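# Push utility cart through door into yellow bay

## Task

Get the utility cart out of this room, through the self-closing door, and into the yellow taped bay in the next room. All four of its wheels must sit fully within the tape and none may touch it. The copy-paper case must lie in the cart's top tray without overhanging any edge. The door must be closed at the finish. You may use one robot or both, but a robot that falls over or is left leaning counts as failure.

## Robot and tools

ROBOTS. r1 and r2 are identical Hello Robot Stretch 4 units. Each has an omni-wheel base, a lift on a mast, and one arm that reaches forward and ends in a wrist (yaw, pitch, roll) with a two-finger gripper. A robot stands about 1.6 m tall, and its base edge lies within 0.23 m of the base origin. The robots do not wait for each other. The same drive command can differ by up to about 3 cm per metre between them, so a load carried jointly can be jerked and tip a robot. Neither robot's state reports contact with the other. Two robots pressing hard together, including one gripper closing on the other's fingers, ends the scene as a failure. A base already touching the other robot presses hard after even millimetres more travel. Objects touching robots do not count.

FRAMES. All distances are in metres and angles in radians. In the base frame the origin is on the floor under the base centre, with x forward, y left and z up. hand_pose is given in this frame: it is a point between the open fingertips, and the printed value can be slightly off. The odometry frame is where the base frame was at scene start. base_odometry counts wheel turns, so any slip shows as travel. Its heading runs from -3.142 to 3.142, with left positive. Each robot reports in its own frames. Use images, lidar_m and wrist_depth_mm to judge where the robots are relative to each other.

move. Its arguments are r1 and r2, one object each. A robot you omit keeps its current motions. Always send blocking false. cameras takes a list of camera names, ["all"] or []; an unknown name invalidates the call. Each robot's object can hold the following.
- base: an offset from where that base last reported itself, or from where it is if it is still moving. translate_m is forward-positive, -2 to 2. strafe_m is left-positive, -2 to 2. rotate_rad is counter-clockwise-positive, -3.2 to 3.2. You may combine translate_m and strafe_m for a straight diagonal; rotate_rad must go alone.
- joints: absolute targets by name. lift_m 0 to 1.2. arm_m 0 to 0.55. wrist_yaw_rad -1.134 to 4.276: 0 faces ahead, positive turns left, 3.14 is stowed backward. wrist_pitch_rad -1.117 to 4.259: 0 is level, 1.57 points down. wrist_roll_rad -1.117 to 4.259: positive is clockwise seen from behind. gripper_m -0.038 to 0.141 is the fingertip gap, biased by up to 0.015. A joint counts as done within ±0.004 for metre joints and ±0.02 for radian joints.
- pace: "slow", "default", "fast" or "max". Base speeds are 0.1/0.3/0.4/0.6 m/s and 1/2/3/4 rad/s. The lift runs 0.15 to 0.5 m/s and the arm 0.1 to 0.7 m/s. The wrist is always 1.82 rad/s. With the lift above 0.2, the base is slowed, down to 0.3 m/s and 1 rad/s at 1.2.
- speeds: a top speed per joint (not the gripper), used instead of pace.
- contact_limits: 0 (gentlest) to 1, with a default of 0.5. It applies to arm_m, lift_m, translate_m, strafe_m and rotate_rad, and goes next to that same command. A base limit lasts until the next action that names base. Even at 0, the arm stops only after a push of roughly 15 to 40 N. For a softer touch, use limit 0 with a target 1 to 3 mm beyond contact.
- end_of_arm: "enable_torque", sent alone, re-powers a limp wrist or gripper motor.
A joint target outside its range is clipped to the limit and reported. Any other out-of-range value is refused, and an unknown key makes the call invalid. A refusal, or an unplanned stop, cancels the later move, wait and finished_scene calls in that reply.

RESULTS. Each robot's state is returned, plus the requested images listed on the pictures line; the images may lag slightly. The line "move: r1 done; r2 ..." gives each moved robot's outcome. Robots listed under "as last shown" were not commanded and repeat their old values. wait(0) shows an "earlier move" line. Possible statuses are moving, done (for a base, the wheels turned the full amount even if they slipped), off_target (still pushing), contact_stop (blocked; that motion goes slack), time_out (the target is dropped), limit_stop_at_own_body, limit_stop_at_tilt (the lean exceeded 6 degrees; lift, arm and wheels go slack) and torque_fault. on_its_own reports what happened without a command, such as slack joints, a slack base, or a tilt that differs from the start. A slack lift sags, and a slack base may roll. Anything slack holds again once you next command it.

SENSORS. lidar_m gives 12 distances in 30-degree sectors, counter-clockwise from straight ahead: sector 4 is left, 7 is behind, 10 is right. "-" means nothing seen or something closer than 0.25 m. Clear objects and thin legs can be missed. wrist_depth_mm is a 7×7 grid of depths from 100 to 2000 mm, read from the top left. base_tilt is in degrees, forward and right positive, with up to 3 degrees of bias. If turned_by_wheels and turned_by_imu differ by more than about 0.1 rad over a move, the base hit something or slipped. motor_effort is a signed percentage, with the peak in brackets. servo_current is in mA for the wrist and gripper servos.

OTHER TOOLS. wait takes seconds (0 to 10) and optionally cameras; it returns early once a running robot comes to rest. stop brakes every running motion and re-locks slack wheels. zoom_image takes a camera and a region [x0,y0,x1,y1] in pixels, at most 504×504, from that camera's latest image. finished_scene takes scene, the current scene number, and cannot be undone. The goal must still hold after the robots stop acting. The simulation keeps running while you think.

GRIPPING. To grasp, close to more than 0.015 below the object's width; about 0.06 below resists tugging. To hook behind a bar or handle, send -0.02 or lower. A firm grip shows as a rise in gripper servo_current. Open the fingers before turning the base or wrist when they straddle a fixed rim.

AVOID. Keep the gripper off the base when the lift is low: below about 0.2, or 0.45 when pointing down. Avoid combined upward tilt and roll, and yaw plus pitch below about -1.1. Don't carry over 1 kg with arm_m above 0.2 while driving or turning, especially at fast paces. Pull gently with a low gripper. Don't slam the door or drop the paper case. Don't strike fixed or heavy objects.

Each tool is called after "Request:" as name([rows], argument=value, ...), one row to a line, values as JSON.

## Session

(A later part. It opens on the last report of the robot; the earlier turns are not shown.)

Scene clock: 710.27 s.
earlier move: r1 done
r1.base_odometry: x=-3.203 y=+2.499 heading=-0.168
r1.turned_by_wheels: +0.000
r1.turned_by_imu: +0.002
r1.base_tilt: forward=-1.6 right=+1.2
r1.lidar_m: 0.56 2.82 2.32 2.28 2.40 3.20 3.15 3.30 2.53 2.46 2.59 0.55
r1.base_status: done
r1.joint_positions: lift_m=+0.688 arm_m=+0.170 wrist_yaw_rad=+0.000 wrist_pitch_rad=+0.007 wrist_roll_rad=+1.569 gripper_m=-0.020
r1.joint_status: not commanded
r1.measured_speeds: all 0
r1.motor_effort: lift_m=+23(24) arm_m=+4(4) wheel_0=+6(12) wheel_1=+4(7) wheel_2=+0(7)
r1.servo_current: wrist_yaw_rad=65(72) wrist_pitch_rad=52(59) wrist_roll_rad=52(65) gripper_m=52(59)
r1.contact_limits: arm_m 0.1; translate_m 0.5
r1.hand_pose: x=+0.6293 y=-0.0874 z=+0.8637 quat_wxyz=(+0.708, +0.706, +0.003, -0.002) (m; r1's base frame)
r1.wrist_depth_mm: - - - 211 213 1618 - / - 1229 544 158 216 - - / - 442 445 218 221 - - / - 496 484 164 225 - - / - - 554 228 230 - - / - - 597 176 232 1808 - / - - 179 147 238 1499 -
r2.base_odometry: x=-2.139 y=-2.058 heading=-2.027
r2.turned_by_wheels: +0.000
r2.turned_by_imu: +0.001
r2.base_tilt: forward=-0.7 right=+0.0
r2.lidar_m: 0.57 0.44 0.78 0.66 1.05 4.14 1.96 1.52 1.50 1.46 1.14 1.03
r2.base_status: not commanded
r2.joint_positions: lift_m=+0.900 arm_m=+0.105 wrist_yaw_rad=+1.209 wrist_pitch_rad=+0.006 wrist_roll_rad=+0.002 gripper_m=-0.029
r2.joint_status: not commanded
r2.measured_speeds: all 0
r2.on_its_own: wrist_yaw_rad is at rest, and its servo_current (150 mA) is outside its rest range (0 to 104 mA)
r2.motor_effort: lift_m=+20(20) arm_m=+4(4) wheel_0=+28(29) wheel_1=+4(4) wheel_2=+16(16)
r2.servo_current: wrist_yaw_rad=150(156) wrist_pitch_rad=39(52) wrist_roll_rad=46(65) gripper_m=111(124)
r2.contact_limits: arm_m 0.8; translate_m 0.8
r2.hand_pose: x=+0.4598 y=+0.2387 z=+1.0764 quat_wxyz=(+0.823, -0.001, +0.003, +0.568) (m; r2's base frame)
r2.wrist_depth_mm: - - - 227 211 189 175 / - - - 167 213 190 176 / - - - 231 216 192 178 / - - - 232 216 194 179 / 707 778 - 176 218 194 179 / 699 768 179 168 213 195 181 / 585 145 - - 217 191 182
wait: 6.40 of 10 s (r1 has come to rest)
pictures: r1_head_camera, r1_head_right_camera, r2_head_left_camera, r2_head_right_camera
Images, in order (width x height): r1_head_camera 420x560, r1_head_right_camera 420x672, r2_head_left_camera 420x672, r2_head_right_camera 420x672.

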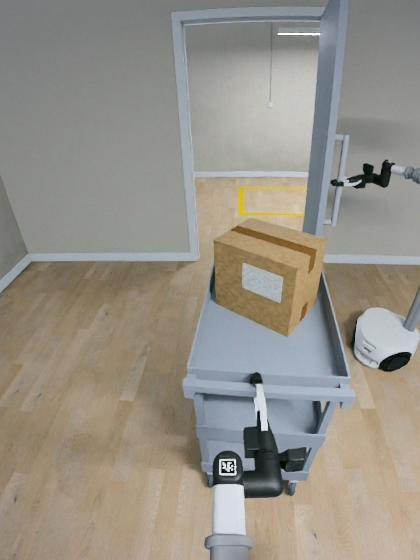

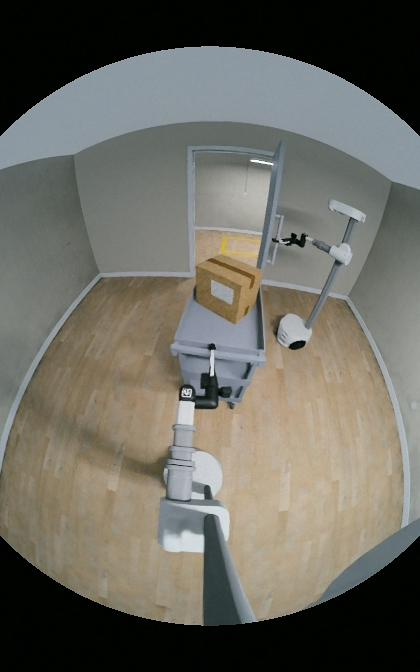

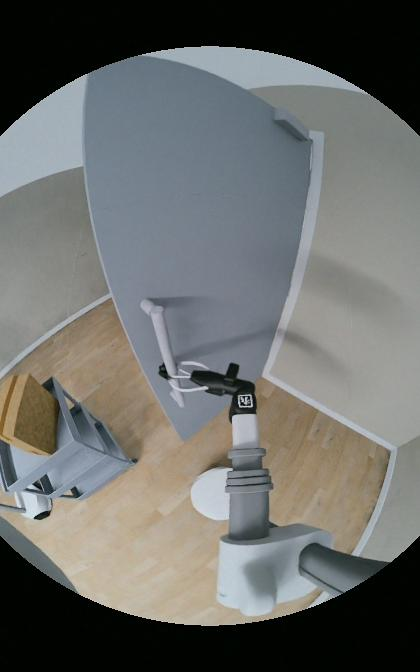

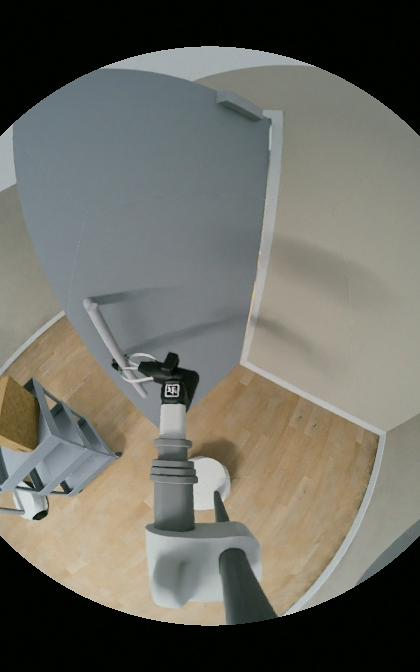

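Request:
move(blocking=false, r1={"base":{"translate_m":0.12,"strafe_m":-0.11},"contact_limits":{"translate_m":0.4},"pace":"slow"})

Request:
wait(seconds=5, cameras=["r1_head_camera","r1_wrist_camera","r2_head_left_camera"])

Scene clock: 727.20 s.
move: r1 moving
r1.base_odometry: x=-3.195 y=+2.489 heading=-0.167
r1.turned_by_wheels: +0.000
r1.turned_by_imu: +0.000
r1.base_tilt: forward=-1.6 right=+1.3
r1.lidar_m: 0.55 2.76 2.34 2.27 2.42 3.21 3.14 3.31 2.51 2.45 2.60 0.57
r1.base_status: translate_m moving; strafe_m moving
r1.joint_positions: lift_m=+0.688 arm_m=+0.170 wrist_yaw_rad=+0.000 wrist_pitch_rad=+0.007 wrist_roll_rad=+1.569 gripper_m=-0.020
r1.joint_status: not commanded
r1.measured_speeds: translate_m=+0.039 strafe_m=-0.035 rotate_rad=+0.000 lift_m=+0.000 arm_m=+0.000 wrist_yaw_rad=+0.000 wrist_pitch_rad=+0.000 wrist_roll_rad=+0.000
r1.motor_effort: lift_m=+24(24) arm_m=+4(4) wheel_0=+12(12) wheel_1=-1(4) wheel_2=-5(6)
r1.servo_current: wrist_yaw_rad=52(59) wrist_pitch_rad=52(59) wrist_roll_rad=46(65) gripper_m=52(52)
r1.contact_limits: arm_m 0.1; translate_m 0.4
r1.hand_pose: x=+0.6293 y=-0.0873 z=+0.8637 quat_wxyz=(+0.708, +0.706, +0.003, -0.002) (m; r1's base frame)
r1.wrist_depth_mm: - - - 213 213 1576 - / - 1255 544 158 218 - - / - 449 445 219 222 - - / - 488 484 164 225 - - / - - 549 168 231 - - / - - 591 175 231 1708 - / - - 180 147 238 1464 -
r2.base_odometry: x=-2.139 y=-2.058 heading=-2.027
r2.turned_by_wheels: +0.000
r2.turned_by_imu: +0.000
r2.base_tilt: forward=-0.7 right=+0.0
r2.lidar_m: 0.58 0.45 0.74 0.68 1.07 4.17 1.92 1.54 1.50 1.46 1.15 1.03
r2.base_status: not commanded
r2.joint_positions: lift_m=+0.900 arm_m=+0.105 wrist_yaw_rad=+1.209 wrist_pitch_rad=+0.006 wrist_roll_rad=+0.002 gripper_m=-0.029
r2.joint_status: not commanded
r2.measured_speeds: all 0
r2.motor_effort: lift_m=+20(20) arm_m=+4(4) wheel_0=+28(28) wheel_1=+4(4) wheel_2=+16(16)
r2.servo_current: wrist_yaw_rad=150(150) wrist_pitch_rad=52(52) wrist_roll_rad=39(59) gripper_m=104(117)
r2.contact_limits: arm_m 0.8; translate_m 0.8
r2.hand_pose: x=+0.4598 y=+0.2387 z=+1.0764 quat_wxyz=(+0.823, -0.001, +0.003, +0.568) (m; r2's base frame)
r2.wrist_depth_mm: - - - 226 211 189 175 / - - - 167 213 190 177 / - - - 230 215 192 178 / - - - 232 217 193 179 / 691 768 - 176 219 195 180 / 699 759 179 168 212 195 181 / 647 154 - - 218 190 182
pictures: none

Scene clock: 729.57 s.
earlier move: r1 done
r1.base_odometry: x=-3.103 y=+2.371 heading=-0.167
r1.turned_by_wheels: +0.000
r1.turned_by_imu: +0.000
r1.base_tilt: forward=-1.6 right=+1.3
r1.lidar_m: 0.54 2.68 2.45 2.35 2.50 3.33 3.25 3.20 2.42 2.35 2.50 0.60
r1.base_status: done
r1.joint_positions: lift_m=+0.688 arm_m=+0.170 wrist_yaw_rad=+0.001 wrist_pitch_rad=+0.007 wrist_roll_rad=+1.569 gripper_m=-0.020
r1.joint_status: not commanded
r1.measured_speeds: all 0
r1.motor_effort: lift_m=+24(24) arm_m=+4(4) wheel_0=+6(12) wheel_1=-1(4) wheel_2=+1(6)
r1.servo_current: wrist_yaw_rad=20(65) wrist_pitch_rad=46(59) wrist_roll_rad=33(72) gripper_m=46(59)
r1.contact_limits: arm_m 0.1; translate_m 0.4
r1.hand_pose: x=+0.6294 y=-0.0870 z=+0.8637 quat_wxyz=(+0.708, +0.706, +0.003, -0.002) (m; r1's base frame)
r1.wrist_depth_mm: - - - - 233 1708 - / - - 1138 - 234 1576 - / - 569 504 232 235 - - / - 477 469 232 234 - - / - - 517 234 234 - - / - - 549 177 234 - - / - - 180 170 233 125 -
r2.base_odometry: x=-2.139 y=-2.058 heading=-2.027
r2.turned_by_wheels: +0.000
r2.turned_by_imu: +0.000
r2.base_tilt: forward=-0.7 right=+0.0
r2.lidar_m: 0.57 0.45 0.59 0.62 0.92 4.13 1.95 1.54 1.51 1.48 1.15 1.04
r2.base_status: not commanded
r2.joint_positions: lift_m=+0.900 arm_m=+0.105 wrist_yaw_rad=+1.209 wrist_pitch_rad=+0.006 wrist_roll_rad=+0.002 gripper_m=-0.029
r2.joint_status: not commanded
r2.measured_speeds: all 0
r2.on_its_own: wrist_yaw_rad is at rest, and its servo_current (150 mA) is outside its rest range (0 to 104 mA)
r2.motor_effort: lift_m=+20(20) arm_m=+4(4) wheel_0=+28(29) wheel_1=+4(4) wheel_2=+16(16)
r2.servo_current: wrist_yaw_rad=150(163) wrist_pitch_rad=46(52) wrist_roll_rad=59(59) gripper_m=117(117)
r2.contact_limits: arm_m 0.8; translate_m 0.8
r2.hand_pose: x=+0.4598 y=+0.2387 z=+1.0764 quat_wxyz=(+0.823, -0.001, +0.003, +0.568) (m; r2's base frame)
r2.wrist_depth_mm: - - - 227 211 189 175 / - - - 167 213 190 176 / - - - 230 216 191 178 / - - - 231 216 193 179 / 597 661 741 175 218 194 180 / 591 654 180 168 213 196 181 / 580 155 - - 218 191 182
wait: 2.37 of 5 s (r1 has come to rest)
pictures: r1_head_camera, r1_wrist_camera, r2_head_left_camera
Images, in order (width x height): r1_head_camera 420x560, r1_wrist_camera 616x392, r2_head_left_camera 420x672.

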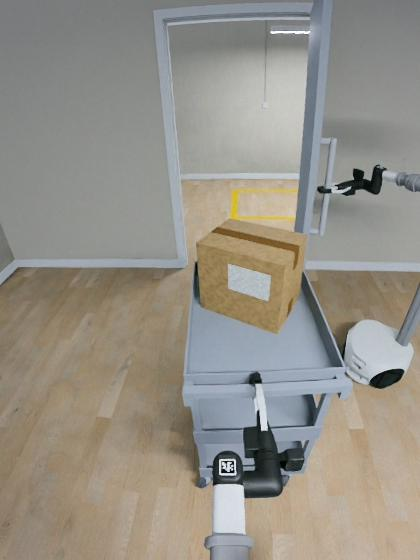

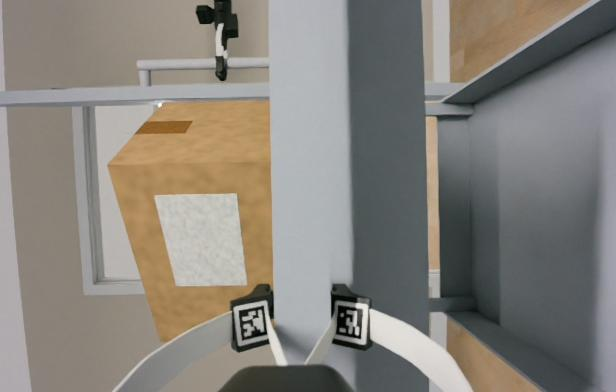

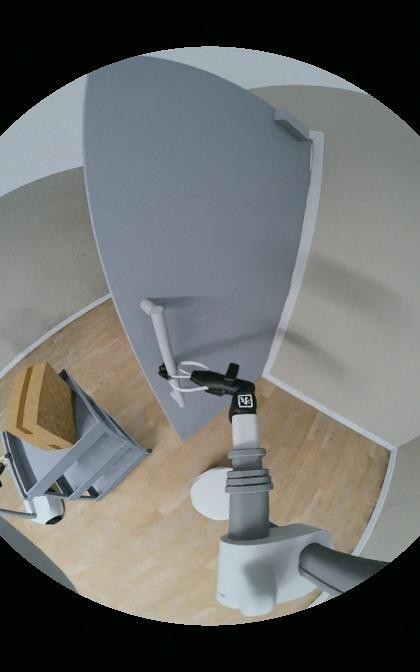

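Request:
move(blocking=false, r1={"base":{"translate_m":0.15,"strafe_m":-0.05},"contact_limits":{"translate_m":0.3},"pace":"slow"})

Request:
wait(seconds=5, cameras=["r1_head_camera","r1_head_right_camera","r2_head_left_camera"])

Scene clock: 737.90 s.
move: r1 moving
r1.base_odometry: x=-3.091 y=+2.365 heading=-0.167
r1.turned_by_wheels: +0.001
r1.turned_by_imu: +0.000
r1.base_tilt: forward=-1.6 right=+1.3
r1.lidar_m: 0.55 2.67 2.41 2.37 2.50 3.34 3.26 3.20 2.44 2.34 2.50 0.59
r1.base_status: translate_m moving; strafe_m moving
r1.joint_positions: lift_m=+0.688 arm_m=+0.170 wrist_yaw_rad=+0.001 wrist_pitch_rad=+0.007 wrist_roll_rad=+1.569 gripper_m=-0.020
r1.joint_status: not commanded
r1.measured_speeds: translate_m=+0.049 strafe_m=-0.016 rotate_rad=-0.001 lift_m=+0.000 arm_m=+0.000 wrist_yaw_rad=+0.000 wrist_pitch_rad=+0.000 wrist_roll_rad=+0.000
r1.motor_effort: lift_m=+24(24) arm_m=+4(4) wheel_0=+10(10) wheel_1=+5(6) wheel_2=-6(6)
r1.servo_current: wrist_yaw_rad=59(65) wrist_pitch_rad=46(52) wrist_roll_rad=46(59) gripper_m=46(52)
r1.contact_limits: arm_m 0.1; translate_m 0.3
r1.hand_pose: x=+0.6294 y=-0.0870 z=+0.8637 quat_wxyz=(+0.708, +0.706, +0.003, -0.002) (m; r1's base frame)
r1.wrist_depth_mm: - - - - 236 1661 - / - - 1138 - 235 1661 - / - - 512 173 235 - - / - 473 469 233 234 - - / - 530 517 232 233 - - / - - 544 177 233 - - / - - 179 148 232 126 -
r2.base_odometry: x=-2.139 y=-2.058 heading=-2.027
r2.turned_by_wheels: +0.000
r2.turned_by_imu: +0.000
r2.base_tilt: forward=-0.7 right=+0.0
r2.lidar_m: 0.60 0.44 0.59 0.64 0.90 4.17 1.92 1.53 1.49 1.46 1.17 1.03
r2.base_status: not commanded
r2.joint_positions: lift_m=+0.900 arm_m=+0.105 wrist_yaw_rad=+1.209 wrist_pitch_rad=+0.006 wrist_roll_rad=+0.002 gripper_m=-0.029
r2.joint_status: not commanded
r2.measured_speeds: all 0
r2.motor_effort: lift_m=+20(20) arm_m=+4(4) wheel_0=+28(28) wheel_1=+4(4) wheel_2=+16(16)
r2.servo_current: wrist_yaw_rad=143(150) wrist_pitch_rad=46(52) wrist_roll_rad=46(65) gripper_m=111(111)
r2.contact_limits: arm_m 0.8; translate_m 0.8
r2.hand_pose: x=+0.4598 y=+0.2387 z=+1.0764 quat_wxyz=(+0.823, -0.001, +0.003, +0.568) (m; r2's base frame)
r2.wrist_depth_mm: - - - 227 212 190 175 / - - - 167 213 190 176 / - - - 230 216 192 178 / - - - 232 216 193 179 / 597 640 732 175 219 194 179 / 580 634 180 168 212 196 181 / 574 609 - - 218 190 181
pictures: none

Scene clock: 740.20 s.
earlier move: r1 done
r1.base_odometry: x=-2.963 y=+2.297 heading=-0.167
r1.turned_by_wheels: -0.001
r1.turned_by_imu: -0.001
r1.base_tilt: forward=-1.6 right=+1.3
r1.lidar_m: 0.54 2.52 2.46 2.41 2.57 3.45 3.42 3.12 2.39 2.33 2.46 0.60
r1.base_status: done
r1.joint_positions: lift_m=+0.688 arm_m=+0.170 wrist_yaw_rad=+0.000 wrist_pitch_rad=+0.007 wrist_roll_rad=+1.569 gripper_m=-0.020
r1.joint_status: not commanded
r1.measured_speeds: all 0
r1.motor_effort: lift_m=+24(24) arm_m=+4(4) wheel_0=+2(10) wheel_1=+2(6) wheel_2=-4(9)
r1.servo_current: wrist_yaw_rad=52(65) wrist_pitch_rad=52(59) wrist_roll_rad=39(59) gripper_m=46(52)
r1.contact_limits: arm_m 0.1; translate_m 0.3
r1.hand_pose: x=+0.6293 y=-0.0873 z=+0.8637 quat_wxyz=(+0.708, +0.706, +0.003, -0.002) (m; r1's base frame)
r1.wrist_depth_mm: - - 1060 251 252 1661 1255 / - - 1025 - 250 1708 - / 1983 - 627 243 245 - - / 1983 469 469 238 240 - - / 1921 512 496 177 236 - - / 1921 544 512 176 232 - - / - 139 179 147 228 - -
r2.base_odometry: x=-2.139 y=-2.058 heading=-2.027
r2.turned_by_wheels: +0.000
r2.turned_by_imu: +0.000
r2.base_tilt: forward=-0.7 right=+0.0
r2.lidar_m: 0.58 0.43 0.57 0.58 1.27 4.14 1.92 1.52 1.50 1.47 1.14 1.00
r2.base_status: not commanded
r2.joint_positions: lift_m=+0.900 arm_m=+0.105 wrist_yaw_rad=+1.209 wrist_pitch_rad=+0.006 wrist_roll_rad=+0.002 gripper_m=-0.029
r2.joint_status: not commanded
r2.measured_speeds: all 0
r2.on_its_own: wrist_yaw_rad is at rest, and its servo_current (163 mA) is outside its rest range (0 to 104 mA)
r2.motor_effort: lift_m=+20(20) arm_m=+4(4) wheel_0=+28(28) wheel_1=+4(4) wheel_2=+16(16)
r2.servo_current: wrist_yaw_rad=163(163) wrist_pitch_rad=46(52) wrist_roll_rad=46(65) gripper_m=111(117)
r2.contact_limits: arm_m 0.8; translate_m 0.8
r2.hand_pose: x=+0.4598 y=+0.2387 z=+1.0764 quat_wxyz=(+0.823, -0.001, +0.003, +0.568) (m; r2's base frame)
r2.wrist_depth_mm: - - - 226 211 189 175 / - - - 167 213 189 177 / - - - 230 215 193 178 / - - - 232 216 195 179 / - 521 585 175 218 195 180 / 621 504 180 167 212 195 180 / 580 484 609 - 217 190 182
wait: 2.30 of 5 s (r1 has come to rest)
pictures: r1_head_camera, r1_head_right_camera, r2_head_left_camera
Images, in order (width x height): r1_head_camera 420x560, r1_head_right_camera 420x672, r2_head_left_camera 420x672.

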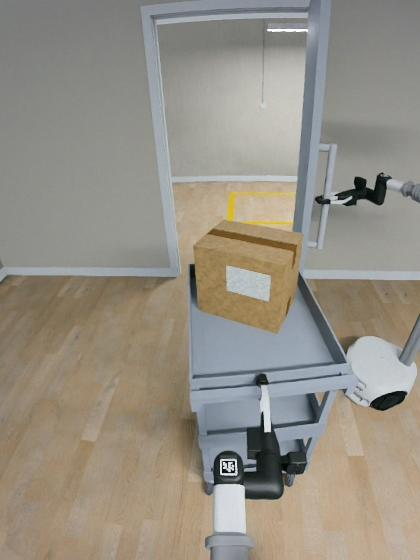

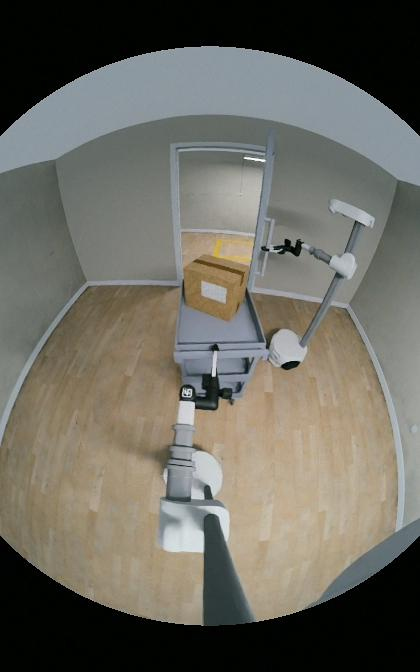

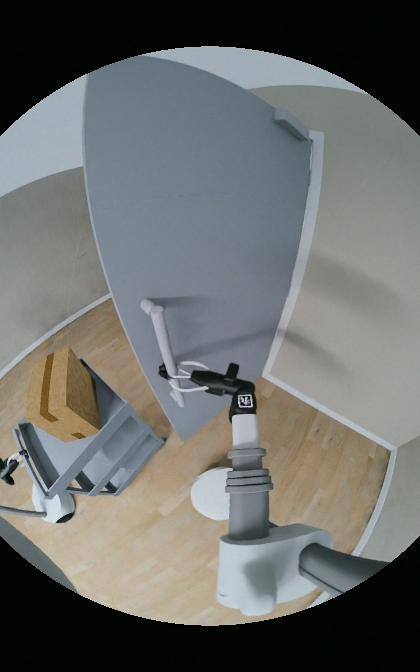

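Request:
move(blocking=false, r1={"base":{"translate_m":0.1,"strafe_m":-0.07},"contact_limits":{"translate_m":0.3},"pace":"slow"})

Request:
wait(seconds=4)

Request:
move(blocking=false, r1={"base":{"translate_m":0.25,"strafe_m":0.02},"contact_limits":{"translate_m":0.3},"pace":"slow"})

Request:
wait(seconds=5, cameras=["r1_head_camera","r1_head_right_camera","r2_head_left_camera"])

Scene clock: 748.83 s.
move: r1 moving
r1.base_odometry: x=-2.953 y=+2.287 heading=-0.168
r1.turned_by_wheels: +0.000
r1.turned_by_imu: +0.000
r1.base_tilt: forward=-1.6 right=+1.3
r1.lidar_m: 0.54 2.49 2.45 2.42 2.56 3.46 3.44 3.08 2.38 2.32 2.47 0.59
r1.base_status: translate_m moving; strafe_m moving
r1.joint_positions: lift_m=+0.688 arm_m=+0.170 wrist_yaw_rad=+0.000 wrist_pitch_rad=+0.007 wrist_roll_rad=+1.569 gripper_m=-0.020
r1.joint_status: not commanded
r1.measured_speeds: translate_m=+0.045 strafe_m=-0.031 rotate_rad=-0.001 lift_m=+0.000 arm_m=+0.000 wrist_yaw_rad=+0.000 wrist_pitch_rad=+0.000 wrist_roll_rad=+0.000
r1.motor_effort: lift_m=+24(24) arm_m=+4(4) wheel_0=+9(9) wheel_1=-2(6) wheel_2=-8(8)
r1.servo_current: wrist_yaw_rad=46(59) wrist_pitch_rad=46(52) wrist_roll_rad=59(65) gripper_m=52(52)
r1.contact_limits: arm_m 0.1; translate_m 0.3
r1.hand_pose: x=+0.6293 y=-0.0873 z=+0.8637 quat_wxyz=(+0.708, +0.706, +0.003, -0.002) (m; r1's base frame)
r1.wrist_depth_mm: - - 1078 252 254 1708 1281 / - - 991 - 251 1708 - / 1921 - 640 242 245 - - / 1983 473 469 237 240 - - / 1921 504 496 177 237 - - / 1921 539 508 176 232 - - / - 139 179 136 228 - -
r2.base_odometry: x=-2.139 y=-2.058 heading=-2.027
r2.turned_by_wheels: +0.000
r2.turned_by_imu: +0.000
r2.base_tilt: forward=-0.7 right=+0.0
r2.lidar_m: 0.58 0.44 0.55 0.58 1.25 4.12 1.95 1.52 1.50 1.45 1.15 1.02
r2.base_status: not commanded
r2.joint_positions: lift_m=+0.900 arm_m=+0.105 wrist_yaw_rad=+1.209 wrist_pitch_rad=+0.006 wrist_roll_rad=+0.002 gripper_m=-0.029
r2.joint_status: not commanded
r2.measured_speeds: all 0
r2.motor_effort: lift_m=+20(20) arm_m=+4(4) wheel_0=+28(28) wheel_1=+4(4) wheel_2=+16(16)
r2.servo_current: wrist_yaw_rad=143(150) wrist_pitch_rad=46(52) wrist_roll_rad=52(52) gripper_m=111(111)
r2.contact_limits: arm_m 0.8; translate_m 0.8
r2.hand_pose: x=+0.4598 y=+0.2387 z=+1.0764 quat_wxyz=(+0.823, -0.001, +0.003, +0.568) (m; r2's base frame)
r2.wrist_depth_mm: - - - 226 211 189 175 / - - - 166 213 190 177 / - - - 229 215 191 177 / - - - 232 216 193 179 / - 508 580 175 219 195 179 / 615 496 180 168 212 196 181 / 585 480 591 - 217 190 181
pictures: none

Scene clock: 750.73 s.
earlier move: r1 done
r1.base_odometry: x=-2.876 y=+2.211 heading=-0.167
r1.turned_by_wheels: +0.001
r1.turned_by_imu: +0.001
r1.base_tilt: forward=-1.6 right=+1.3
r1.lidar_m: 0.53 2.43 2.54 2.46 2.62 3.60 3.52 3.03 2.34 2.26 1.33 0.60
r1.base_status: done
r1.joint_positions: lift_m=+0.688 arm_m=+0.170 wrist_yaw_rad=+0.001 wrist_pitch_rad=+0.007 wrist_roll_rad=+1.569 gripper_m=-0.020
r1.joint_status: not commanded
r1.measured_speeds: all 0
r1.motor_effort: lift_m=+24(24) arm_m=+4(4) wheel_0=+6(10) wheel_1=-1(6) wheel_2=+1(8)
r1.servo_current: wrist_yaw_rad=33(65) wrist_pitch_rad=59(59) wrist_roll_rad=52(65) gripper_m=52(52)
r1.contact_limits: arm_m 0.1; translate_m 0.3
r1.hand_pose: x=+0.6293 y=-0.0871 z=+0.8637 quat_wxyz=(+0.708, +0.706, +0.003, -0.002) (m; r1's base frame)
r1.wrist_depth_mm: - - 960 253 254 1756 1182 / - - 904 250 252 1661 - / 1808 - 654 243 246 - - / 1863 473 473 238 241 - - / 1863 500 492 177 237 - - / 1863 544 512 177 232 - - / - 139 180 147 228 - -
r2.base_odometry: x=-2.139 y=-2.058 heading=-2.027
r2.turned_by_wheels: +0.000
r2.turned_by_imu: +0.000
r2.base_tilt: forward=-0.7 right=+0.0
r2.lidar_m: 0.60 0.45 0.51 0.50 1.15 4.15 1.98 1.54 1.51 1.43 1.14 1.03
r2.base_status: not commanded
r2.joint_positions: lift_m=+0.900 arm_m=+0.105 wrist_yaw_rad=+1.209 wrist_pitch_rad=+0.006 wrist_roll_rad=+0.002 gripper_m=-0.029
r2.joint_status: not commanded
r2.measured_speeds: all 0
r2.on_its_own: wrist_yaw_rad is at rest, and its servo_current (137 mA) is outside its rest range (0 to 104 mA)
r2.motor_effort: lift_m=+20(20) arm_m=+3(4) wheel_0=+28(29) wheel_1=+4(4) wheel_2=+16(16)
r2.servo_current: wrist_yaw_rad=137(156) wrist_pitch_rad=46(52) wrist_roll_rad=52(59) gripper_m=111(117)
r2.contact_limits: arm_m 0.8; translate_m 0.8
r2.hand_pose: x=+0.4598 y=+0.2387 z=+1.0764 quat_wxyz=(+0.823, -0.001, +0.003, +0.568) (m; r2's base frame)
r2.wrist_depth_mm: - - - 226 211 189 175 / - - - 166 213 190 176 / - - - 230 216 192 177 / - - - 232 216 193 179 / - 449 469 176 218 195 180 / - 449 180 168 212 195 181 / - 424 488 - 218 191 182
wait: 1.90 of 4 s (r1 has come to rest)
pictures: none

Scene clock: 751.23 s.
move: r1 moving
r1.base_odometry: x=-2.864 y=+2.210 heading=-0.166
r1.turned_by_wheels: +0.000
r1.turned_by_imu: +0.000
r1.base_tilt: forward=-1.5 right=+1.3
r1.lidar_m: 0.53 2.40 2.52 2.44 2.63 3.63 3.54 3.04 2.32 2.25 1.29 0.59
r1.base_status: translate_m moving; strafe_m moving
r1.joint_positions: lift_m=+0.688 arm_m=+0.170 wrist_yaw_rad=+0.001 wrist_pitch_rad=+0.007 wrist_roll_rad=+1.569 gripper_m=-0.020
r1.joint_status: not commanded
r1.measured_speeds: translate_m=+0.049 strafe_m=+0.004 rotate_rad=-0.003 lift_m=+0.000 arm_m=+0.000 wrist_yaw_rad=+0.000 wrist_pitch_rad=+0.000 wrist_roll_rad=+0.000
r1.motor_effort: lift_m=+24(24) arm_m=+4(4) wheel_0=+6(10) wheel_1=+7(8) wheel_2=-7(7)
r1.servo_current: wrist_yaw_rad=46(65) wrist_pitch_rad=46(59) wrist_roll_rad=26(59) gripper_m=46(52)
r1.contact_limits: arm_m 0.1; translate_m 0.3
r1.hand_pose: x=+0.6293 y=-0.0871 z=+0.8637 quat_wxyz=(+0.708, +0.706, +0.003, -0.002) (m; r1's base frame)
r1.wrist_depth_mm: - - 931 255 258 1661 1205 / - - 878 189 253 1756 - / 1808 - 668 243 247 - - / 1808 469 473 238 242 - - / 1808 508 488 178 237 - - / 1863 539 508 176 233 - - / - 139 179 136 226 - -
r2.base_odometry: x=-2.139 y=-2.058 heading=-2.027
r2.turned_by_wheels: +0.000
r2.turned_by_imu: +0.000
r2.base_tilt: forward=-0.7 right=+0.0
r2.lidar_m: 0.59 0.44 0.50 0.50 1.14 4.15 1.95 1.53 1.49 1.45 1.17 1.02
r2.base_status: not commanded
r2.joint_positions: lift_m=+0.900 arm_m=+0.105 wrist_yaw_rad=+1.209 wrist_pitch_rad=+0.006 wrist_roll_rad=+0.002 gripper_m=-0.029
r2.joint_status: not commanded
r2.measured_speeds: all 0
r2.motor_effort: lift_m=+20(20) arm_m=+4(4) wheel_0=+28(28) wheel_1=+4(4) wheel_2=+16(16)
r2.servo_current: wrist_yaw_rad=137(156) wrist_pitch_rad=52(52) wrist_roll_rad=46(59) gripper_m=104(111)
r2.contact_limits: arm_m 0.8; translate_m 0.8
r2.hand_pose: x=+0.4598 y=+0.2387 z=+1.0764 quat_wxyz=(+0.823, -0.001, +0.003, +0.568) (m; r2's base frame)
r2.wrist_depth_mm: - - - 225 212 189 175 / - - - 166 213 190 176 / - - - 230 216 191 178 / - - - 232 216 193 179 / - 459 462 176 217 195 180 / - 436 180 168 213 195 181 / - 427 473 - 217 190 182
pictures: none

Scene clock: 754.53 s.
earlier move: r1 done
r1.base_odometry: x=-2.627 y=+2.190 heading=-0.166
r1.turned_by_wheels: +0.000
r1.turned_by_imu: -0.001
r1.base_tilt: forward=-1.5 right=+1.3
r1.lidar_m: 0.54 2.15 2.48 2.42 2.57 3.74 3.79 3.08 2.37 2.29 0.99 0.58
r1.base_status: done
r1.joint_positions: lift_m=+0.688 arm_m=+0.170 wrist_yaw_rad=-0.002 wrist_pitch_rad=+0.007 wrist_roll_rad=+1.569 gripper_m=-0.020
r1.joint_status: not commanded
r1.measured_speeds: all 0
r1.motor_effort: lift_m=+24(24) arm_m=+4(4) wheel_0=+7(10) wheel_1=+3(8) wheel_2=-3(10)
r1.servo_current: wrist_yaw_rad=59(78) wrist_pitch_rad=46(65) wrist_roll_rad=59(65) gripper_m=52(59)
r1.contact_limits: arm_m 0.1; translate_m 0.3
r1.hand_pose: x=+0.6291 y=-0.0879 z=+0.8637 quat_wxyz=(+0.708, +0.706, +0.002, -0.003) (m; r1's base frame)
r1.wrist_depth_mm: - 661 676 254 255 1576 1281 / - - - - 252 1576 - / - - 654 245 245 - - / - 473 466 239 243 - - / - 504 492 178 236 - - / - - 517 177 233 - - / 1661 139 179 135 228 - -
r2.base_odometry: x=-2.139 y=-2.058 heading=-2.028
r2.turned_by_wheels: -0.001
r2.turned_by_imu: +0.000
r2.base_tilt: forward=-0.7 right=+0.0
r2.lidar_m: 0.58 0.44 0.48 0.51 1.00 4.14 1.93 1.52 1.51 1.48 1.14 1.02
r2.base_status: not commanded
r2.joint_positions: lift_m=+0.900 arm_m=+0.105 wrist_yaw_rad=+1.209 wrist_pitch_rad=+0.006 wrist_roll_rad=+0.002 gripper_m=-0.029
r2.joint_status: not commanded
r2.measured_speeds: all 0
r2.on_its_own: wrist_yaw_rad is at rest, and its servo_current (130 mA) is outside its rest range (0 to 104 mA)
r2.motor_effort: lift_m=+20(20) arm_m=+4(4) wheel_0=+24(28) wheel_1=+4(4) wheel_2=+12(16)
r2.servo_current: wrist_yaw_rad=130(156) wrist_pitch_rad=52(52) wrist_roll_rad=39(59) gripper_m=104(117)
r2.contact_limits: arm_m 0.8; translate_m 0.8
r2.hand_pose: x=+0.4598 y=+0.2387 z=+1.0764 quat_wxyz=(+0.823, -0.001, +0.003, +0.568) (m; r2's base frame)
r2.wrist_depth_mm: - - - 224 210 187 174 / - - - 226 211 189 175 / - - - 228 214 191 176 / - - - 230 215 193 179 / - - 459 204 215 192 178 / 715 - 178 168 208 193 179 / 668 149 466 - 216 191 -
wait: 3.30 of 5 s (r1 has come to rest)
pictures: r1_head_camera, r1_head_right_camera, r2_head_left_camera
Images, in order (width x height): r1_head_camera 420x560, r1_head_right_camera 420x672, r2_head_left_camera 420x672.

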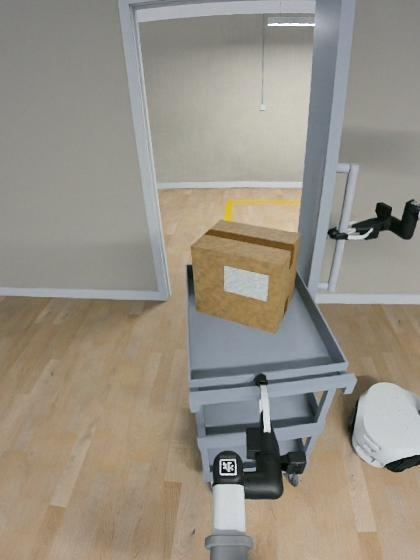

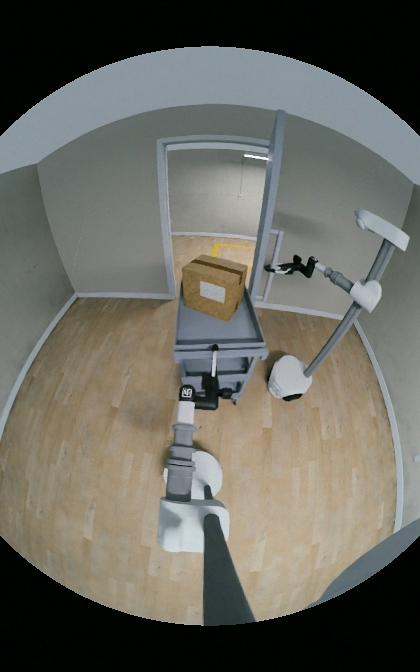

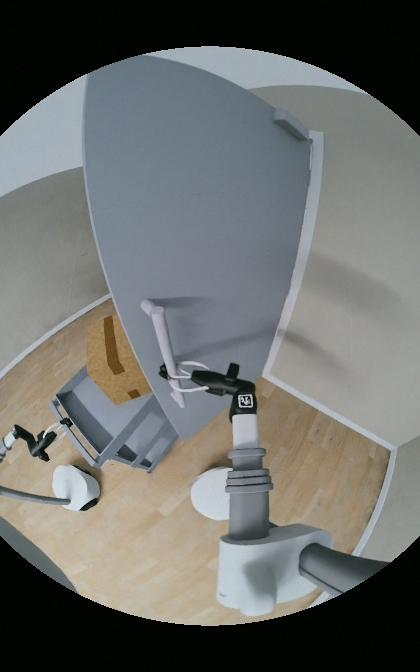

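Request:
move(blocking=false, r1={"base":{"translate_m":-0.2},"contact_limits":{"translate_m":0.3},"pace":"slow"})

Request:
wait(seconds=4)

Request:
move(blocking=false, r1={"base":{"translate_m":-0.3,"strafe_m":-0.1},"contact_limits":{"translate_m":0.3},"pace":"slow"})

Request:
wait(seconds=6, cameras=["r1_head_camera","r2_head_left_camera"])

Scene clock: 766.43 s.
move: r1 moving
r1.base_odometry: x=-2.639 y=+2.192 heading=-0.167
r1.turned_by_wheels: -0.001
r1.turned_by_imu: -0.001
r1.base_tilt: forward=-1.5 right=+1.3
r1.lidar_m: 0.55 2.17 2.50 2.43 2.59 3.73 3.80 3.08 2.36 2.30 0.98 0.61
r1.base_status: translate_m moving
r1.joint_positions: lift_m=+0.688 arm_m=+0.170 wrist_yaw_rad=-0.002 wrist_pitch_rad=+0.007 wrist_roll_rad=+1.569 gripper_m=-0.020
r1.joint_status: not commanded
r1.measured_speeds: translate_m=-0.049 strafe_m=+0.000 rotate_rad=-0.002 lift_m=+0.000 arm_m=+0.000 wrist_yaw_rad=+0.000 wrist_pitch_rad=+0.000 wrist_roll_rad=+0.000
r1.motor_effort: lift_m=+24(24) arm_m=+0(4) wheel_0=-7(8) wheel_1=-6(8) wheel_2=+7(7)
r1.servo_current: wrist_yaw_rad=65(65) wrist_pitch_rad=46(59) wrist_roll_rad=33(65) gripper_m=46(52)
r1.contact_limits: arm_m 0.1; translate_m 0.3
r1.hand_pose: x=+0.6292 y=-0.0879 z=+0.8637 quat_wxyz=(+0.708, +0.706, +0.002, -0.003) (m; r1's base frame)
r1.wrist_depth_mm: - 661 676 253 254 1576 1255 / - 654 676 - 250 1537 - / - - 634 243 244 - - / - 473 466 238 241 - - / - 508 496 177 236 - - / - - 517 177 232 - - / - 139 171 147 227 - -
r2.base_odometry: x=-2.139 y=-2.058 heading=-2.028
r2.turned_by_wheels: +0.000
r2.turned_by_imu: +0.001
r2.base_tilt: forward=-0.7 right=+0.0
r2.lidar_m: 0.60 0.44 0.47 0.53 1.02 4.14 1.92 1.52 1.51 1.48 1.14 1.04
r2.base_status: not commanded
r2.joint_positions: lift_m=+0.900 arm_m=+0.105 wrist_yaw_rad=+1.209 wrist_pitch_rad=+0.006 wrist_roll_rad=+0.002 gripper_m=-0.029
r2.joint_status: not commanded
r2.measured_speeds: all 0
r2.motor_effort: lift_m=+20(20) arm_m=+4(4) wheel_0=+24(24) wheel_1=+4(5) wheel_2=+12(13)
r2.servo_current: wrist_yaw_rad=137(150) wrist_pitch_rad=46(52) wrist_roll_rad=52(59) gripper_m=98(111)
r2.contact_limits: arm_m 0.8; translate_m 0.8
r2.hand_pose: x=+0.4598 y=+0.2387 z=+1.0764 quat_wxyz=(+0.823, -0.001, +0.003, +0.568) (m; r2's base frame)
r2.wrist_depth_mm: - - - 224 211 188 174 / - - - 227 211 188 176 / - - - 229 214 191 177 / - - - 231 216 195 178 / - - 452 179 216 192 179 / 741 - 178 168 208 194 180 / 683 574 462 - 216 190 181
pictures: none

Scene clock: 769.23 s.
earlier move: r1 done
r1.base_odometry: x=-2.824 y=+2.223 heading=-0.166
r1.turned_by_wheels: +0.001
r1.turned_by_imu: +0.001
r1.base_tilt: forward=-1.5 right=+1.3
r1.lidar_m: 0.55 2.37 2.53 2.44 2.58 3.65 3.57 3.06 2.33 2.29 1.19 0.60
r1.base_status: done
r1.joint_positions: lift_m=+0.688 arm_m=+0.170 wrist_yaw_rad=+0.001 wrist_pitch_rad=+0.007 wrist_roll_rad=+1.569 gripper_m=-0.020
r1.joint_status: not commanded
r1.measured_speeds: all 0
r1.motor_effort: lift_m=+24(24) arm_m=-4(4) wheel_0=-1(10) wheel_1=-1(8) wheel_2=+6(9)
r1.servo_current: wrist_yaw_rad=59(65) wrist_pitch_rad=52(59) wrist_roll_rad=72(72) gripper_m=52(59)
r1.contact_limits: arm_m 0.1; translate_m 0.3
r1.hand_pose: x=+0.6294 y=-0.0870 z=+0.8637 quat_wxyz=(+0.708, +0.706, +0.003, -0.002) (m; r1's base frame)
r1.wrist_depth_mm: - - 878 - 239 1618 1255 / - 842 842 - 238 1661 - / 1756 - 530 176 237 - - / 1808 473 469 236 236 - - / 1808 521 508 234 235 - - / 1863 - 530 179 233 - - / - 138 163 130 231 125 -
r2.base_odometry: x=-2.139 y=-2.058 heading=-2.028
r2.turned_by_wheels: +0.000
r2.turned_by_imu: +0.000
r2.base_tilt: forward=-0.7 right=+0.0
r2.lidar_m: 0.58 0.44 0.50 0.53 1.12 4.14 1.94 1.52 1.51 1.45 1.16 1.00
r2.base_status: not commanded
r2.joint_positions: lift_m=+0.900 arm_m=+0.105 wrist_yaw_rad=+1.209 wrist_pitch_rad=+0.006 wrist_roll_rad=+0.002 gripper_m=-0.029
r2.joint_status: not commanded
r2.measured_speeds: all 0
r2.on_its_own: wrist_yaw_rad is at rest, and its servo_current (156 mA) is outside its rest range (0 to 104 mA)
r2.motor_effort: lift_m=+20(20) arm_m=+4(4) wheel_0=+24(25) wheel_1=+5(5) wheel_2=+12(13)
r2.servo_current: wrist_yaw_rad=156(163) wrist_pitch_rad=52(52) wrist_roll_rad=52(59) gripper_m=104(111)
r2.contact_limits: arm_m 0.8; translate_m 0.8
r2.hand_pose: x=+0.4598 y=+0.2387 z=+1.0764 quat_wxyz=(+0.823, -0.001, +0.003, +0.568) (m; r2's base frame)
r2.wrist_depth_mm: - - - 225 211 188 174 / - - - 227 213 189 175 / - - - 229 214 191 177 / - - - 230 216 195 178 / - 445 424 177 218 193 179 / - 402 179 168 208 195 180 / 654 399 430 - 216 189 181
wait: 2.80 of 4 s (r1 has come to rest)
pictures: none

Scene clock: 769.73 s.
move: r1 moving
r1.base_odometry: x=-2.837 y=+2.221 heading=-0.166
r1.turned_by_wheels: +0.000
r1.turned_by_imu: +0.000
r1.base_tilt: forward=-1.5 right=+1.2
r1.lidar_m: 0.54 2.39 2.50 2.45 2.61 3.63 3.59 3.08 2.34 2.28 1.23 0.61
r1.base_status: translate_m moving; strafe_m moving
r1.joint_positions: lift_m=+0.688 arm_m=+0.170 wrist_yaw_rad=+0.002 wrist_pitch_rad=+0.007 wrist_roll_rad=+1.569 gripper_m=-0.020
r1.joint_status: not commanded
r1.measured_speeds: translate_m=-0.049 strafe_m=-0.016 rotate_rad=+0.002 lift_m=+0.000 arm_m=+0.000 wrist_yaw_rad=+0.000 wrist_pitch_rad=+0.000 wrist_roll_rad=+0.000
r1.motor_effort: lift_m=+24(24) arm_m=-4(4) wheel_0=-2(3) wheel_1=-5(6) wheel_2=+11(12)
r1.servo_current: wrist_yaw_rad=59(59) wrist_pitch_rad=46(59) wrist_roll_rad=72(72) gripper_m=46(59)
r1.contact_limits: arm_m 0.1; translate_m 0.3
r1.hand_pose: x=+0.6294 y=-0.0869 z=+0.8637 quat_wxyz=(+0.708, +0.706, +0.003, -0.002) (m; r1's base frame)
r1.wrist_depth_mm: - - 904 - 239 1708 1255 / - 854 854 - 238 1708 - / 1808 - 535 176 238 - - / 1863 473 469 235 236 - - / 1808 525 508 234 235 - - / 1863 - 535 178 234 - - / - 139 163 149 232 126 -
r2.base_odometry: x=-2.139 y=-2.058 heading=-2.028
r2.turned_by_wheels: +0.000
r2.turned_by_imu: +0.000
r2.base_tilt: forward=-0.7 right=+0.0
r2.lidar_m: 0.60 0.45 0.50 0.54 1.13 4.14 1.93 1.51 1.50 1.45 1.13 1.04
r2.base_status: not commanded
r2.joint_positions: lift_m=+0.900 arm_m=+0.105 wrist_yaw_rad=+1.209 wrist_pitch_rad=+0.006 wrist_roll_rad=+0.002 gripper_m=-0.029
r2.joint_status: not commanded
r2.measured_speeds: all 0
r2.motor_effort: lift_m=+20(20) arm_m=+4(4) wheel_0=+24(24) wheel_1=+4(5) wheel_2=+12(13)
r2.servo_current: wrist_yaw_rad=156(156) wrist_pitch_rad=46(52) wrist_roll_rad=46(59) gripper_m=104(111)
r2.contact_limits: arm_m 0.8; translate_m 0.8
r2.hand_pose: x=+0.4598 y=+0.2387 z=+1.0764 quat_wxyz=(+0.823, -0.001, +0.003, +0.568) (m; r2's base frame)
r2.wrist_depth_mm: - - - 226 211 188 174 / - - - 229 212 189 175 / - - - 229 215 191 177 / - - - 230 216 195 178 / - 433 433 177 218 193 179 / - 410 179 167 208 195 180 / - 389 445 - 216 190 181
pictures: none

Scene clock: 773.63 s.
earlier move: r1 done
r1.base_odometry: x=-3.136 y=+2.174 heading=-0.166
r1.turned_by_wheels: +0.000
r1.turned_by_imu: +0.000
r1.base_tilt: forward=-1.6 right=+1.3
r1.lidar_m: 0.54 2.67 2.63 2.57 2.75 3.33 3.28 2.92 2.22 2.15 2.31 0.60
r1.base_status: done
r1.joint_positions: lift_m=+0.688 arm_m=+0.170 wrist_yaw_rad=+0.002 wrist_pitch_rad=+0.007 wrist_roll_rad=+1.569 gripper_m=-0.020
r1.joint_status: not commanded
r1.measured_speeds: all 0
r1.motor_effort: lift_m=+24(24) arm_m=-4(4) wheel_0=-1(5) wheel_1=-1(6) wheel_2=+5(12)
r1.servo_current: wrist_yaw_rad=59(72) wrist_pitch_rad=46(65) wrist_roll_rad=39(72) gripper_m=46(59)
r1.contact_limits: arm_m 0.1; translate_m 0.3
r1.hand_pose: x=+0.6295 y=-0.0868 z=+0.8637 quat_wxyz=(+0.708, +0.706, +0.003, -0.002) (m; r1's base frame)
r1.wrist_depth_mm: - - - 263 265 1708 1008 / - - - 258 258 1708 - / - - 1118 250 251 854 - / - 504 469 241 244 - - / - 496 488 180 237 - - / - - 504 177 234 - - / - - 179 135 225 - -
r2.base_odometry: x=-2.139 y=-2.058 heading=-2.028
r2.turned_by_wheels: +0.000
r2.turned_by_imu: +0.001
r2.base_tilt: forward=-0.7 right=+0.0
r2.lidar_m: 0.60 0.45 0.50 0.51 0.67 4.16 1.93 1.53 1.50 1.47 1.15 1.05
r2.base_status: not commanded
r2.joint_positions: lift_m=+0.900 arm_m=+0.105 wrist_yaw_rad=+1.209 wrist_pitch_rad=+0.006 wrist_roll_rad=+0.002 gripper_m=-0.029
r2.joint_status: not commanded
r2.measured_speeds: all 0
r2.on_its_own: wrist_yaw_rad is at rest, and its servo_current (156 mA) is outside its rest range (0 to 104 mA)
r2.motor_effort: lift_m=+20(20) arm_m=+4(4) wheel_0=+24(25) wheel_1=+4(5) wheel_2=+12(13)
r2.servo_current: wrist_yaw_rad=156(163) wrist_pitch_rad=46(52) wrist_roll_rad=46(59) gripper_m=104(111)
r2.contact_limits: arm_m 0.8; translate_m 0.8
r2.hand_pose: x=+0.4598 y=+0.2387 z=+1.0764 quat_wxyz=(+0.823, -0.001, +0.003, +0.568) (m; r2's base frame)
r2.wrist_depth_mm: - - - 225 211 188 174 / - - - 228 212 189 176 / - - - 229 215 191 177 / - - - 231 216 195 179 / 525 621 - 177 218 193 179 / 512 580 179 167 208 195 180 / 521 569 798 - 216 190 181
wait: 3.90 of 6 s (r1 has come to rest)
pictures: r1_head_camera, r2_head_left_camera
Images, in order (width x height): r1_head_camera 420x560, r2_head_left_camera 420x672.

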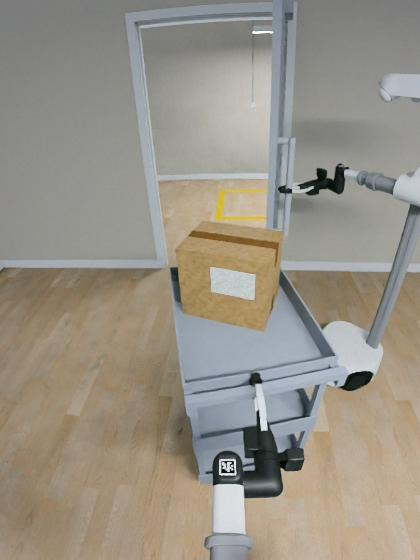

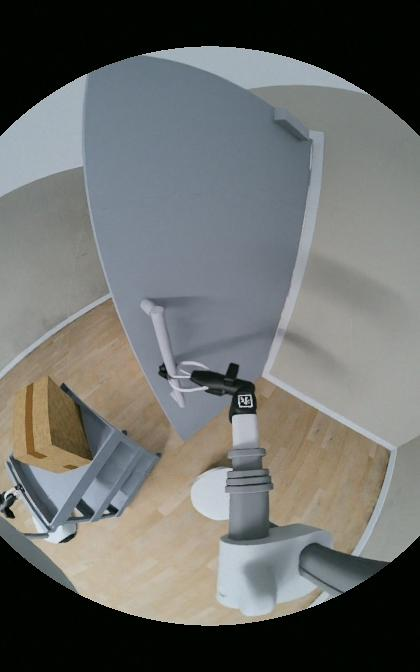

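Request:
move(blocking=false, r1={"base":{"translate_m":-0.35,"strafe_m":-0.1},"contact_limits":{"translate_m":0.3},"pace":"slow"})

Request:
wait(seconds=7, cameras=["r1_head_camera"])

Scene clock: 780.87 s.
move: r1 moving
r1.base_odometry: x=-3.149 y=+2.172 heading=-0.166
r1.turned_by_wheels: +0.000
r1.turned_by_imu: +0.000
r1.base_tilt: forward=-1.5 right=+1.3
r1.lidar_m: 0.53 2.70 2.63 2.56 2.75 3.33 3.29 2.89 2.22 2.17 2.28 0.60
r1.base_status: translate_m moving; strafe_m moving
r1.joint_positions: lift_m=+0.688 arm_m=+0.170 wrist_yaw_rad=+0.002 wrist_pitch_rad=+0.007 wrist_roll_rad=+1.569 gripper_m=-0.020
r1.joint_status: not commanded
r1.measured_speeds: translate_m=-0.049 strafe_m=-0.015 rotate_rad=+0.002 lift_m=+0.000 arm_m=+0.000 wrist_yaw_rad=+0.000 wrist_pitch_rad=+0.000 wrist_roll_rad=+0.000
r1.motor_effort: lift_m=+23(24) arm_m=-4(4) wheel_0=-2(4) wheel_1=-5(7) wheel_2=+8(10)
r1.servo_current: wrist_yaw_rad=39(52) wrist_pitch_rad=52(59) wrist_roll_rad=39(59) gripper_m=46(52)
r1.contact_limits: arm_m 0.1; translate_m 0.3
r1.hand_pose: x=+0.6295 y=-0.0868 z=+0.8637 quat_wxyz=(+0.708, +0.706, +0.003, -0.002) (m; r1's base frame)
r1.wrist_depth_mm: - - - 265 266 1708 960 / - - - 259 259 1708 - / - - 1118 250 251 854 - / - 504 469 243 245 - - / - 496 488 180 238 - - / - - 500 177 233 - - / - - 179 148 225 - -
r2.base_odometry: x=-2.139 y=-2.058 heading=-2.028
r2.turned_by_wheels: +0.000
r2.turned_by_imu: +0.000
r2.base_tilt: forward=-0.7 right=+0.0
r2.lidar_m: 0.57 0.44 0.51 0.52 0.65 4.15 1.96 1.50 1.50 1.47 1.15 1.02
r2.base_status: not commanded
r2.joint_positions: lift_m=+0.900 arm_m=+0.105 wrist_yaw_rad=+1.209 wrist_pitch_rad=+0.006 wrist_roll_rad=+0.002 gripper_m=-0.029
r2.joint_status: not commanded
r2.measured_speeds: all 0
r2.motor_effort: lift_m=+20(20) arm_m=+4(4) wheel_0=+24(24) wheel_1=+4(5) wheel_2=+12(13)
r2.servo_current: wrist_yaw_rad=137(150) wrist_pitch_rad=46(52) wrist_roll_rad=46(52) gripper_m=98(111)
r2.contact_limits: arm_m 0.8; translate_m 0.8
r2.hand_pose: x=+0.4598 y=+0.2387 z=+1.0764 quat_wxyz=(+0.823, -0.001, +0.003, +0.568) (m; r2's base frame)
r2.wrist_depth_mm: - - - 225 211 189 174 / - - - 227 212 189 176 / - - - 230 215 191 177 / - - - 231 216 194 179 / 535 627 - 178 217 193 179 / 535 591 180 167 207 194 180 / 530 155 778 - 216 190 181
pictures: none

Scene clock: 785.27 s.
earlier move: r1 done
r1.base_odometry: x=-3.498 y=+2.133 heading=-0.166
r1.turned_by_wheels: +0.000
r1.turned_by_imu: -0.001
r1.base_tilt: forward=-1.6 right=+1.3
r1.lidar_m: 0.49 3.05 2.77 2.69 2.84 2.99 2.93 2.75 2.09 2.04 2.17 0.61
r1.base_status: done
r1.joint_positions: lift_m=+0.688 arm_m=+0.170 wrist_yaw_rad=+0.002 wrist_pitch_rad=+0.007 wrist_roll_rad=+1.569 gripper_m=-0.020
r1.joint_status: not commanded
r1.measured_speeds: all 0
r1.motor_effort: lift_m=+24(24) arm_m=-4(4) wheel_0=-3(7) wheel_1=-2(8) wheel_2=+2(10)
r1.servo_current: wrist_yaw_rad=59(72) wrist_pitch_rad=46(59) wrist_roll_rad=39(72) gripper_m=52(59)
r1.contact_limits: arm_m 0.1; translate_m 0.3
r1.hand_pose: x=+0.6295 y=-0.0868 z=+0.8637 quat_wxyz=(+0.708, +0.706, +0.003, -0.002) (m; r1's base frame)
r1.wrist_depth_mm: - - 1229 1205 312 329 1078 / - - - - 285 1336 1160 / - - - - 266 1808 - / - - 627 251 254 - - / - 473 477 237 241 - - / - 496 480 176 231 - - / - 517 180 182 220 - -
r2.base_odometry: x=-2.139 y=-2.058 heading=-2.028
r2.turned_by_wheels: +0.000
r2.turned_by_imu: +0.001
r2.base_tilt: forward=-0.7 right=+0.0
r2.lidar_m: 0.60 0.44 3.21 0.62 0.66 4.16 1.92 1.52 1.50 1.46 1.17 1.01
r2.base_status: not commanded
r2.joint_positions: lift_m=+0.900 arm_m=+0.105 wrist_yaw_rad=+1.209 wrist_pitch_rad=+0.006 wrist_roll_rad=+0.002 gripper_m=-0.029
r2.joint_status: not commanded
r2.measured_speeds: all 0
r2.on_its_own: wrist_yaw_rad is at rest, and its servo_current (150 mA) is outside its rest range (0 to 104 mA)
r2.motor_effort: lift_m=+20(20) arm_m=+4(4) wheel_0=+24(25) wheel_1=+4(5) wheel_2=+12(13)
r2.servo_current: wrist_yaw_rad=150(156) wrist_pitch_rad=46(52) wrist_roll_rad=39(59) gripper_m=104(111)
r2.contact_limits: arm_m 0.8; translate_m 0.8
r2.hand_pose: x=+0.4598 y=+0.2387 z=+1.0764 quat_wxyz=(+0.823, -0.001, +0.003, +0.568) (m; r2's base frame)
r2.wrist_depth_mm: - - - 225 211 189 174 / - - - 227 213 189 176 / - - - 229 214 191 176 / - - - 232 216 195 178 / - - - 177 218 193 179 / 854 - 179 167 208 195 180 / - - - - 216 190 181
wait: 4.40 of 7 s (r1 has come to rest)
pictures: r1_head_camera
Images, in order (width x height): r1_head_camera 420x560.

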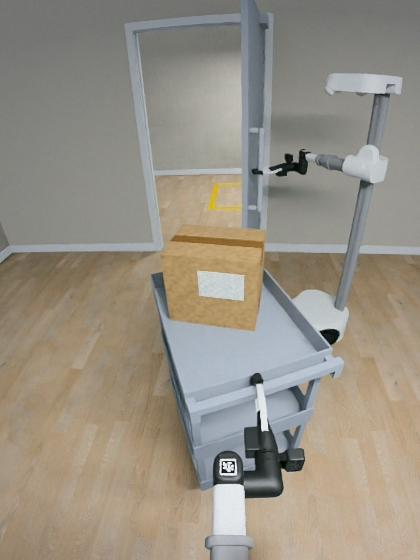

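Request:
move(blocking=false, r1={"base":{"translate_m":0.25,"strafe_m":0.0},"contact_limits":{"translate_m":0.3},"pace":"slow"})

Request:
wait(seconds=5, cameras=["r1_head_camera"])

Scene clock: 792.63 s.
move: r1 moving
r1.base_odometry: x=-3.486 y=+2.131 heading=-0.166
r1.turned_by_wheels: +0.000
r1.turned_by_imu: +0.000
r1.base_tilt: forward=-1.6 right=+1.3
r1.lidar_m: 0.49 3.06 2.74 2.67 2.85 3.00 2.94 2.75 2.09 2.03 2.16 0.63
r1.base_status: translate_m moving; strafe_m moving
r1.joint_positions: lift_m=+0.688 arm_m=+0.170 wrist_yaw_rad=+0.002 wrist_pitch_rad=+0.007 wrist_roll_rad=+1.569 gripper_m=-0.020
r1.joint_status: not commanded
r1.measured_speeds: translate_m=+0.049 strafe_m=+0.000 rotate_rad=-0.004 lift_m=+0.000 arm_m=+0.000 wrist_yaw_rad=+0.000 wrist_pitch_rad=+0.000 wrist_roll_rad=+0.000
r1.motor_effort: lift_m=+24(24) arm_m=-1(4) wheel_0=+7(8) wheel_1=+5(8) wheel_2=-8(8)
r1.servo_current: wrist_yaw_rad=52(72) wrist_pitch_rad=46(52) wrist_roll_rad=59(59) gripper_m=39(52)
r1.contact_limits: arm_m 0.1; translate_m 0.3
r1.hand_pose: x=+0.6294 y=-0.0868 z=+0.8637 quat_wxyz=(+0.708, +0.706, +0.003, -0.002) (m; r1's base frame)
r1.wrist_depth_mm: - - 1255 1229 312 1078 1098 / - - - - 283 1366 1160 / - - - - 265 1863 - / - - 634 250 253 - - / - 477 473 236 241 - - / - 492 480 175 233 - - / - 517 180 145 219 - -
r2.base_odometry: x=-2.139 y=-2.058 heading=-2.028
r2.turned_by_wheels: +0.000
r2.turned_by_imu: +0.000
r2.base_tilt: forward=-0.7 right=+0.0
r2.lidar_m: 0.58 0.45 3.22 0.63 0.70 4.14 1.93 1.52 1.48 1.46 1.15 1.02
r2.base_status: not commanded
r2.joint_positions: lift_m=+0.900 arm_m=+0.105 wrist_yaw_rad=+1.209 wrist_pitch_rad=+0.006 wrist_roll_rad=+0.002 gripper_m=-0.029
r2.joint_status: not commanded
r2.measured_speeds: all 0
r2.motor_effort: lift_m=+20(20) arm_m=+4(4) wheel_0=+24(24) wheel_1=+4(5) wheel_2=+12(13)
r2.servo_current: wrist_yaw_rad=137(150) wrist_pitch_rad=46(52) wrist_roll_rad=46(59) gripper_m=104(111)
r2.contact_limits: arm_m 0.8; translate_m 0.8
r2.hand_pose: x=+0.4598 y=+0.2387 z=+1.0764 quat_wxyz=(+0.823, -0.001, +0.003, +0.568) (m; r2's base frame)
r2.wrist_depth_mm: - - - 225 211 189 174 / - - - 226 212 189 175 / - - - 229 215 191 177 / - - - 231 216 195 179 / - - - 177 217 193 179 / 798 - 180 167 208 195 180 / - - - - 216 190 181
pictures: none

Scene clock: 795.93 s.
earlier move: r1 done
r1.base_odometry: x=-3.251 y=+2.091 heading=-0.166
r1.turned_by_wheels: -0.001
r1.turned_by_imu: -0.001
r1.base_tilt: forward=-1.6 right=+1.3
r1.lidar_m: 0.50 1.05 2.76 2.67 2.82 3.24 3.19 2.75 2.09 2.04 2.17 0.62
r1.base_status: done
r1.joint_positions: lift_m=+0.688 arm_m=+0.170 wrist_yaw_rad=-0.004 wrist_pitch_rad=+0.007 wrist_roll_rad=+1.569 gripper_m=-0.020
r1.joint_status: not commanded
r1.measured_speeds: all 0
r1.motor_effort: lift_m=+24(24) arm_m=+4(4) wheel_0=+0(10) wheel_1=+1(9) wheel_2=-5(11)
r1.servo_current: wrist_yaw_rad=52(72) wrist_pitch_rad=46(65) wrist_roll_rad=46(72) gripper_m=46(59)
r1.contact_limits: arm_m 0.1; translate_m 0.3
r1.hand_pose: x=+0.6289 y=-0.0887 z=+0.8637 quat_wxyz=(+0.708, +0.706, +0.001, -0.004) (m; r1's base frame)
r1.wrist_depth_mm: - - - - 336 340 345 / - - - - 310 1708 991 / - - - - 282 1756 - / - - 1229 199 260 - - / - 508 469 238 245 - - / - 477 469 183 229 - - / - 484 180 142 213 - -
r2.base_odometry: x=-2.139 y=-2.058 heading=-2.028
r2.turned_by_wheels: +0.000
r2.turned_by_imu: +0.000
r2.base_tilt: forward=-0.7 right=+0.0
r2.lidar_m: 0.61 0.44 0.54 0.51 0.60 4.16 1.93 1.54 1.52 1.46 1.14 1.01
r2.base_status: not commanded
r2.joint_positions: lift_m=+0.900 arm_m=+0.105 wrist_yaw_rad=+1.209 wrist_pitch_rad=+0.006 wrist_roll_rad=+0.002 gripper_m=-0.029
r2.joint_status: not commanded
r2.measured_speeds: all 0
r2.on_its_own: wrist_yaw_rad is at rest, and its servo_current (150 mA) is outside its rest range (0 to 104 mA)
r2.motor_effort: lift_m=+20(20) arm_m=+4(4) wheel_0=+24(25) wheel_1=+4(5) wheel_2=+12(13)
r2.servo_current: wrist_yaw_rad=150(156) wrist_pitch_rad=46(52) wrist_roll_rad=65(65) gripper_m=104(111)
r2.contact_limits: arm_m 0.8; translate_m 0.8
r2.hand_pose: x=+0.4598 y=+0.2387 z=+1.0764 quat_wxyz=(+0.823, -0.001, +0.003, +0.568) (m; r2's base frame)
r2.wrist_depth_mm: - - - 224 211 189 175 / - - - 227 213 189 175 / - - - 229 215 191 177 / - - - 231 216 195 178 / 621 - - 177 218 193 179 / 609 699 179 167 208 194 180 / 597 146 - - 217 190 180
wait: 3.30 of 5 s (r1 has come to rest)
pictures: r1_head_camera
Images, in order (width x height): r1_head_camera 420x560.

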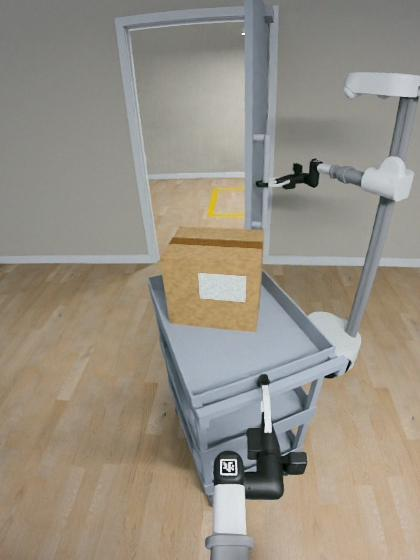

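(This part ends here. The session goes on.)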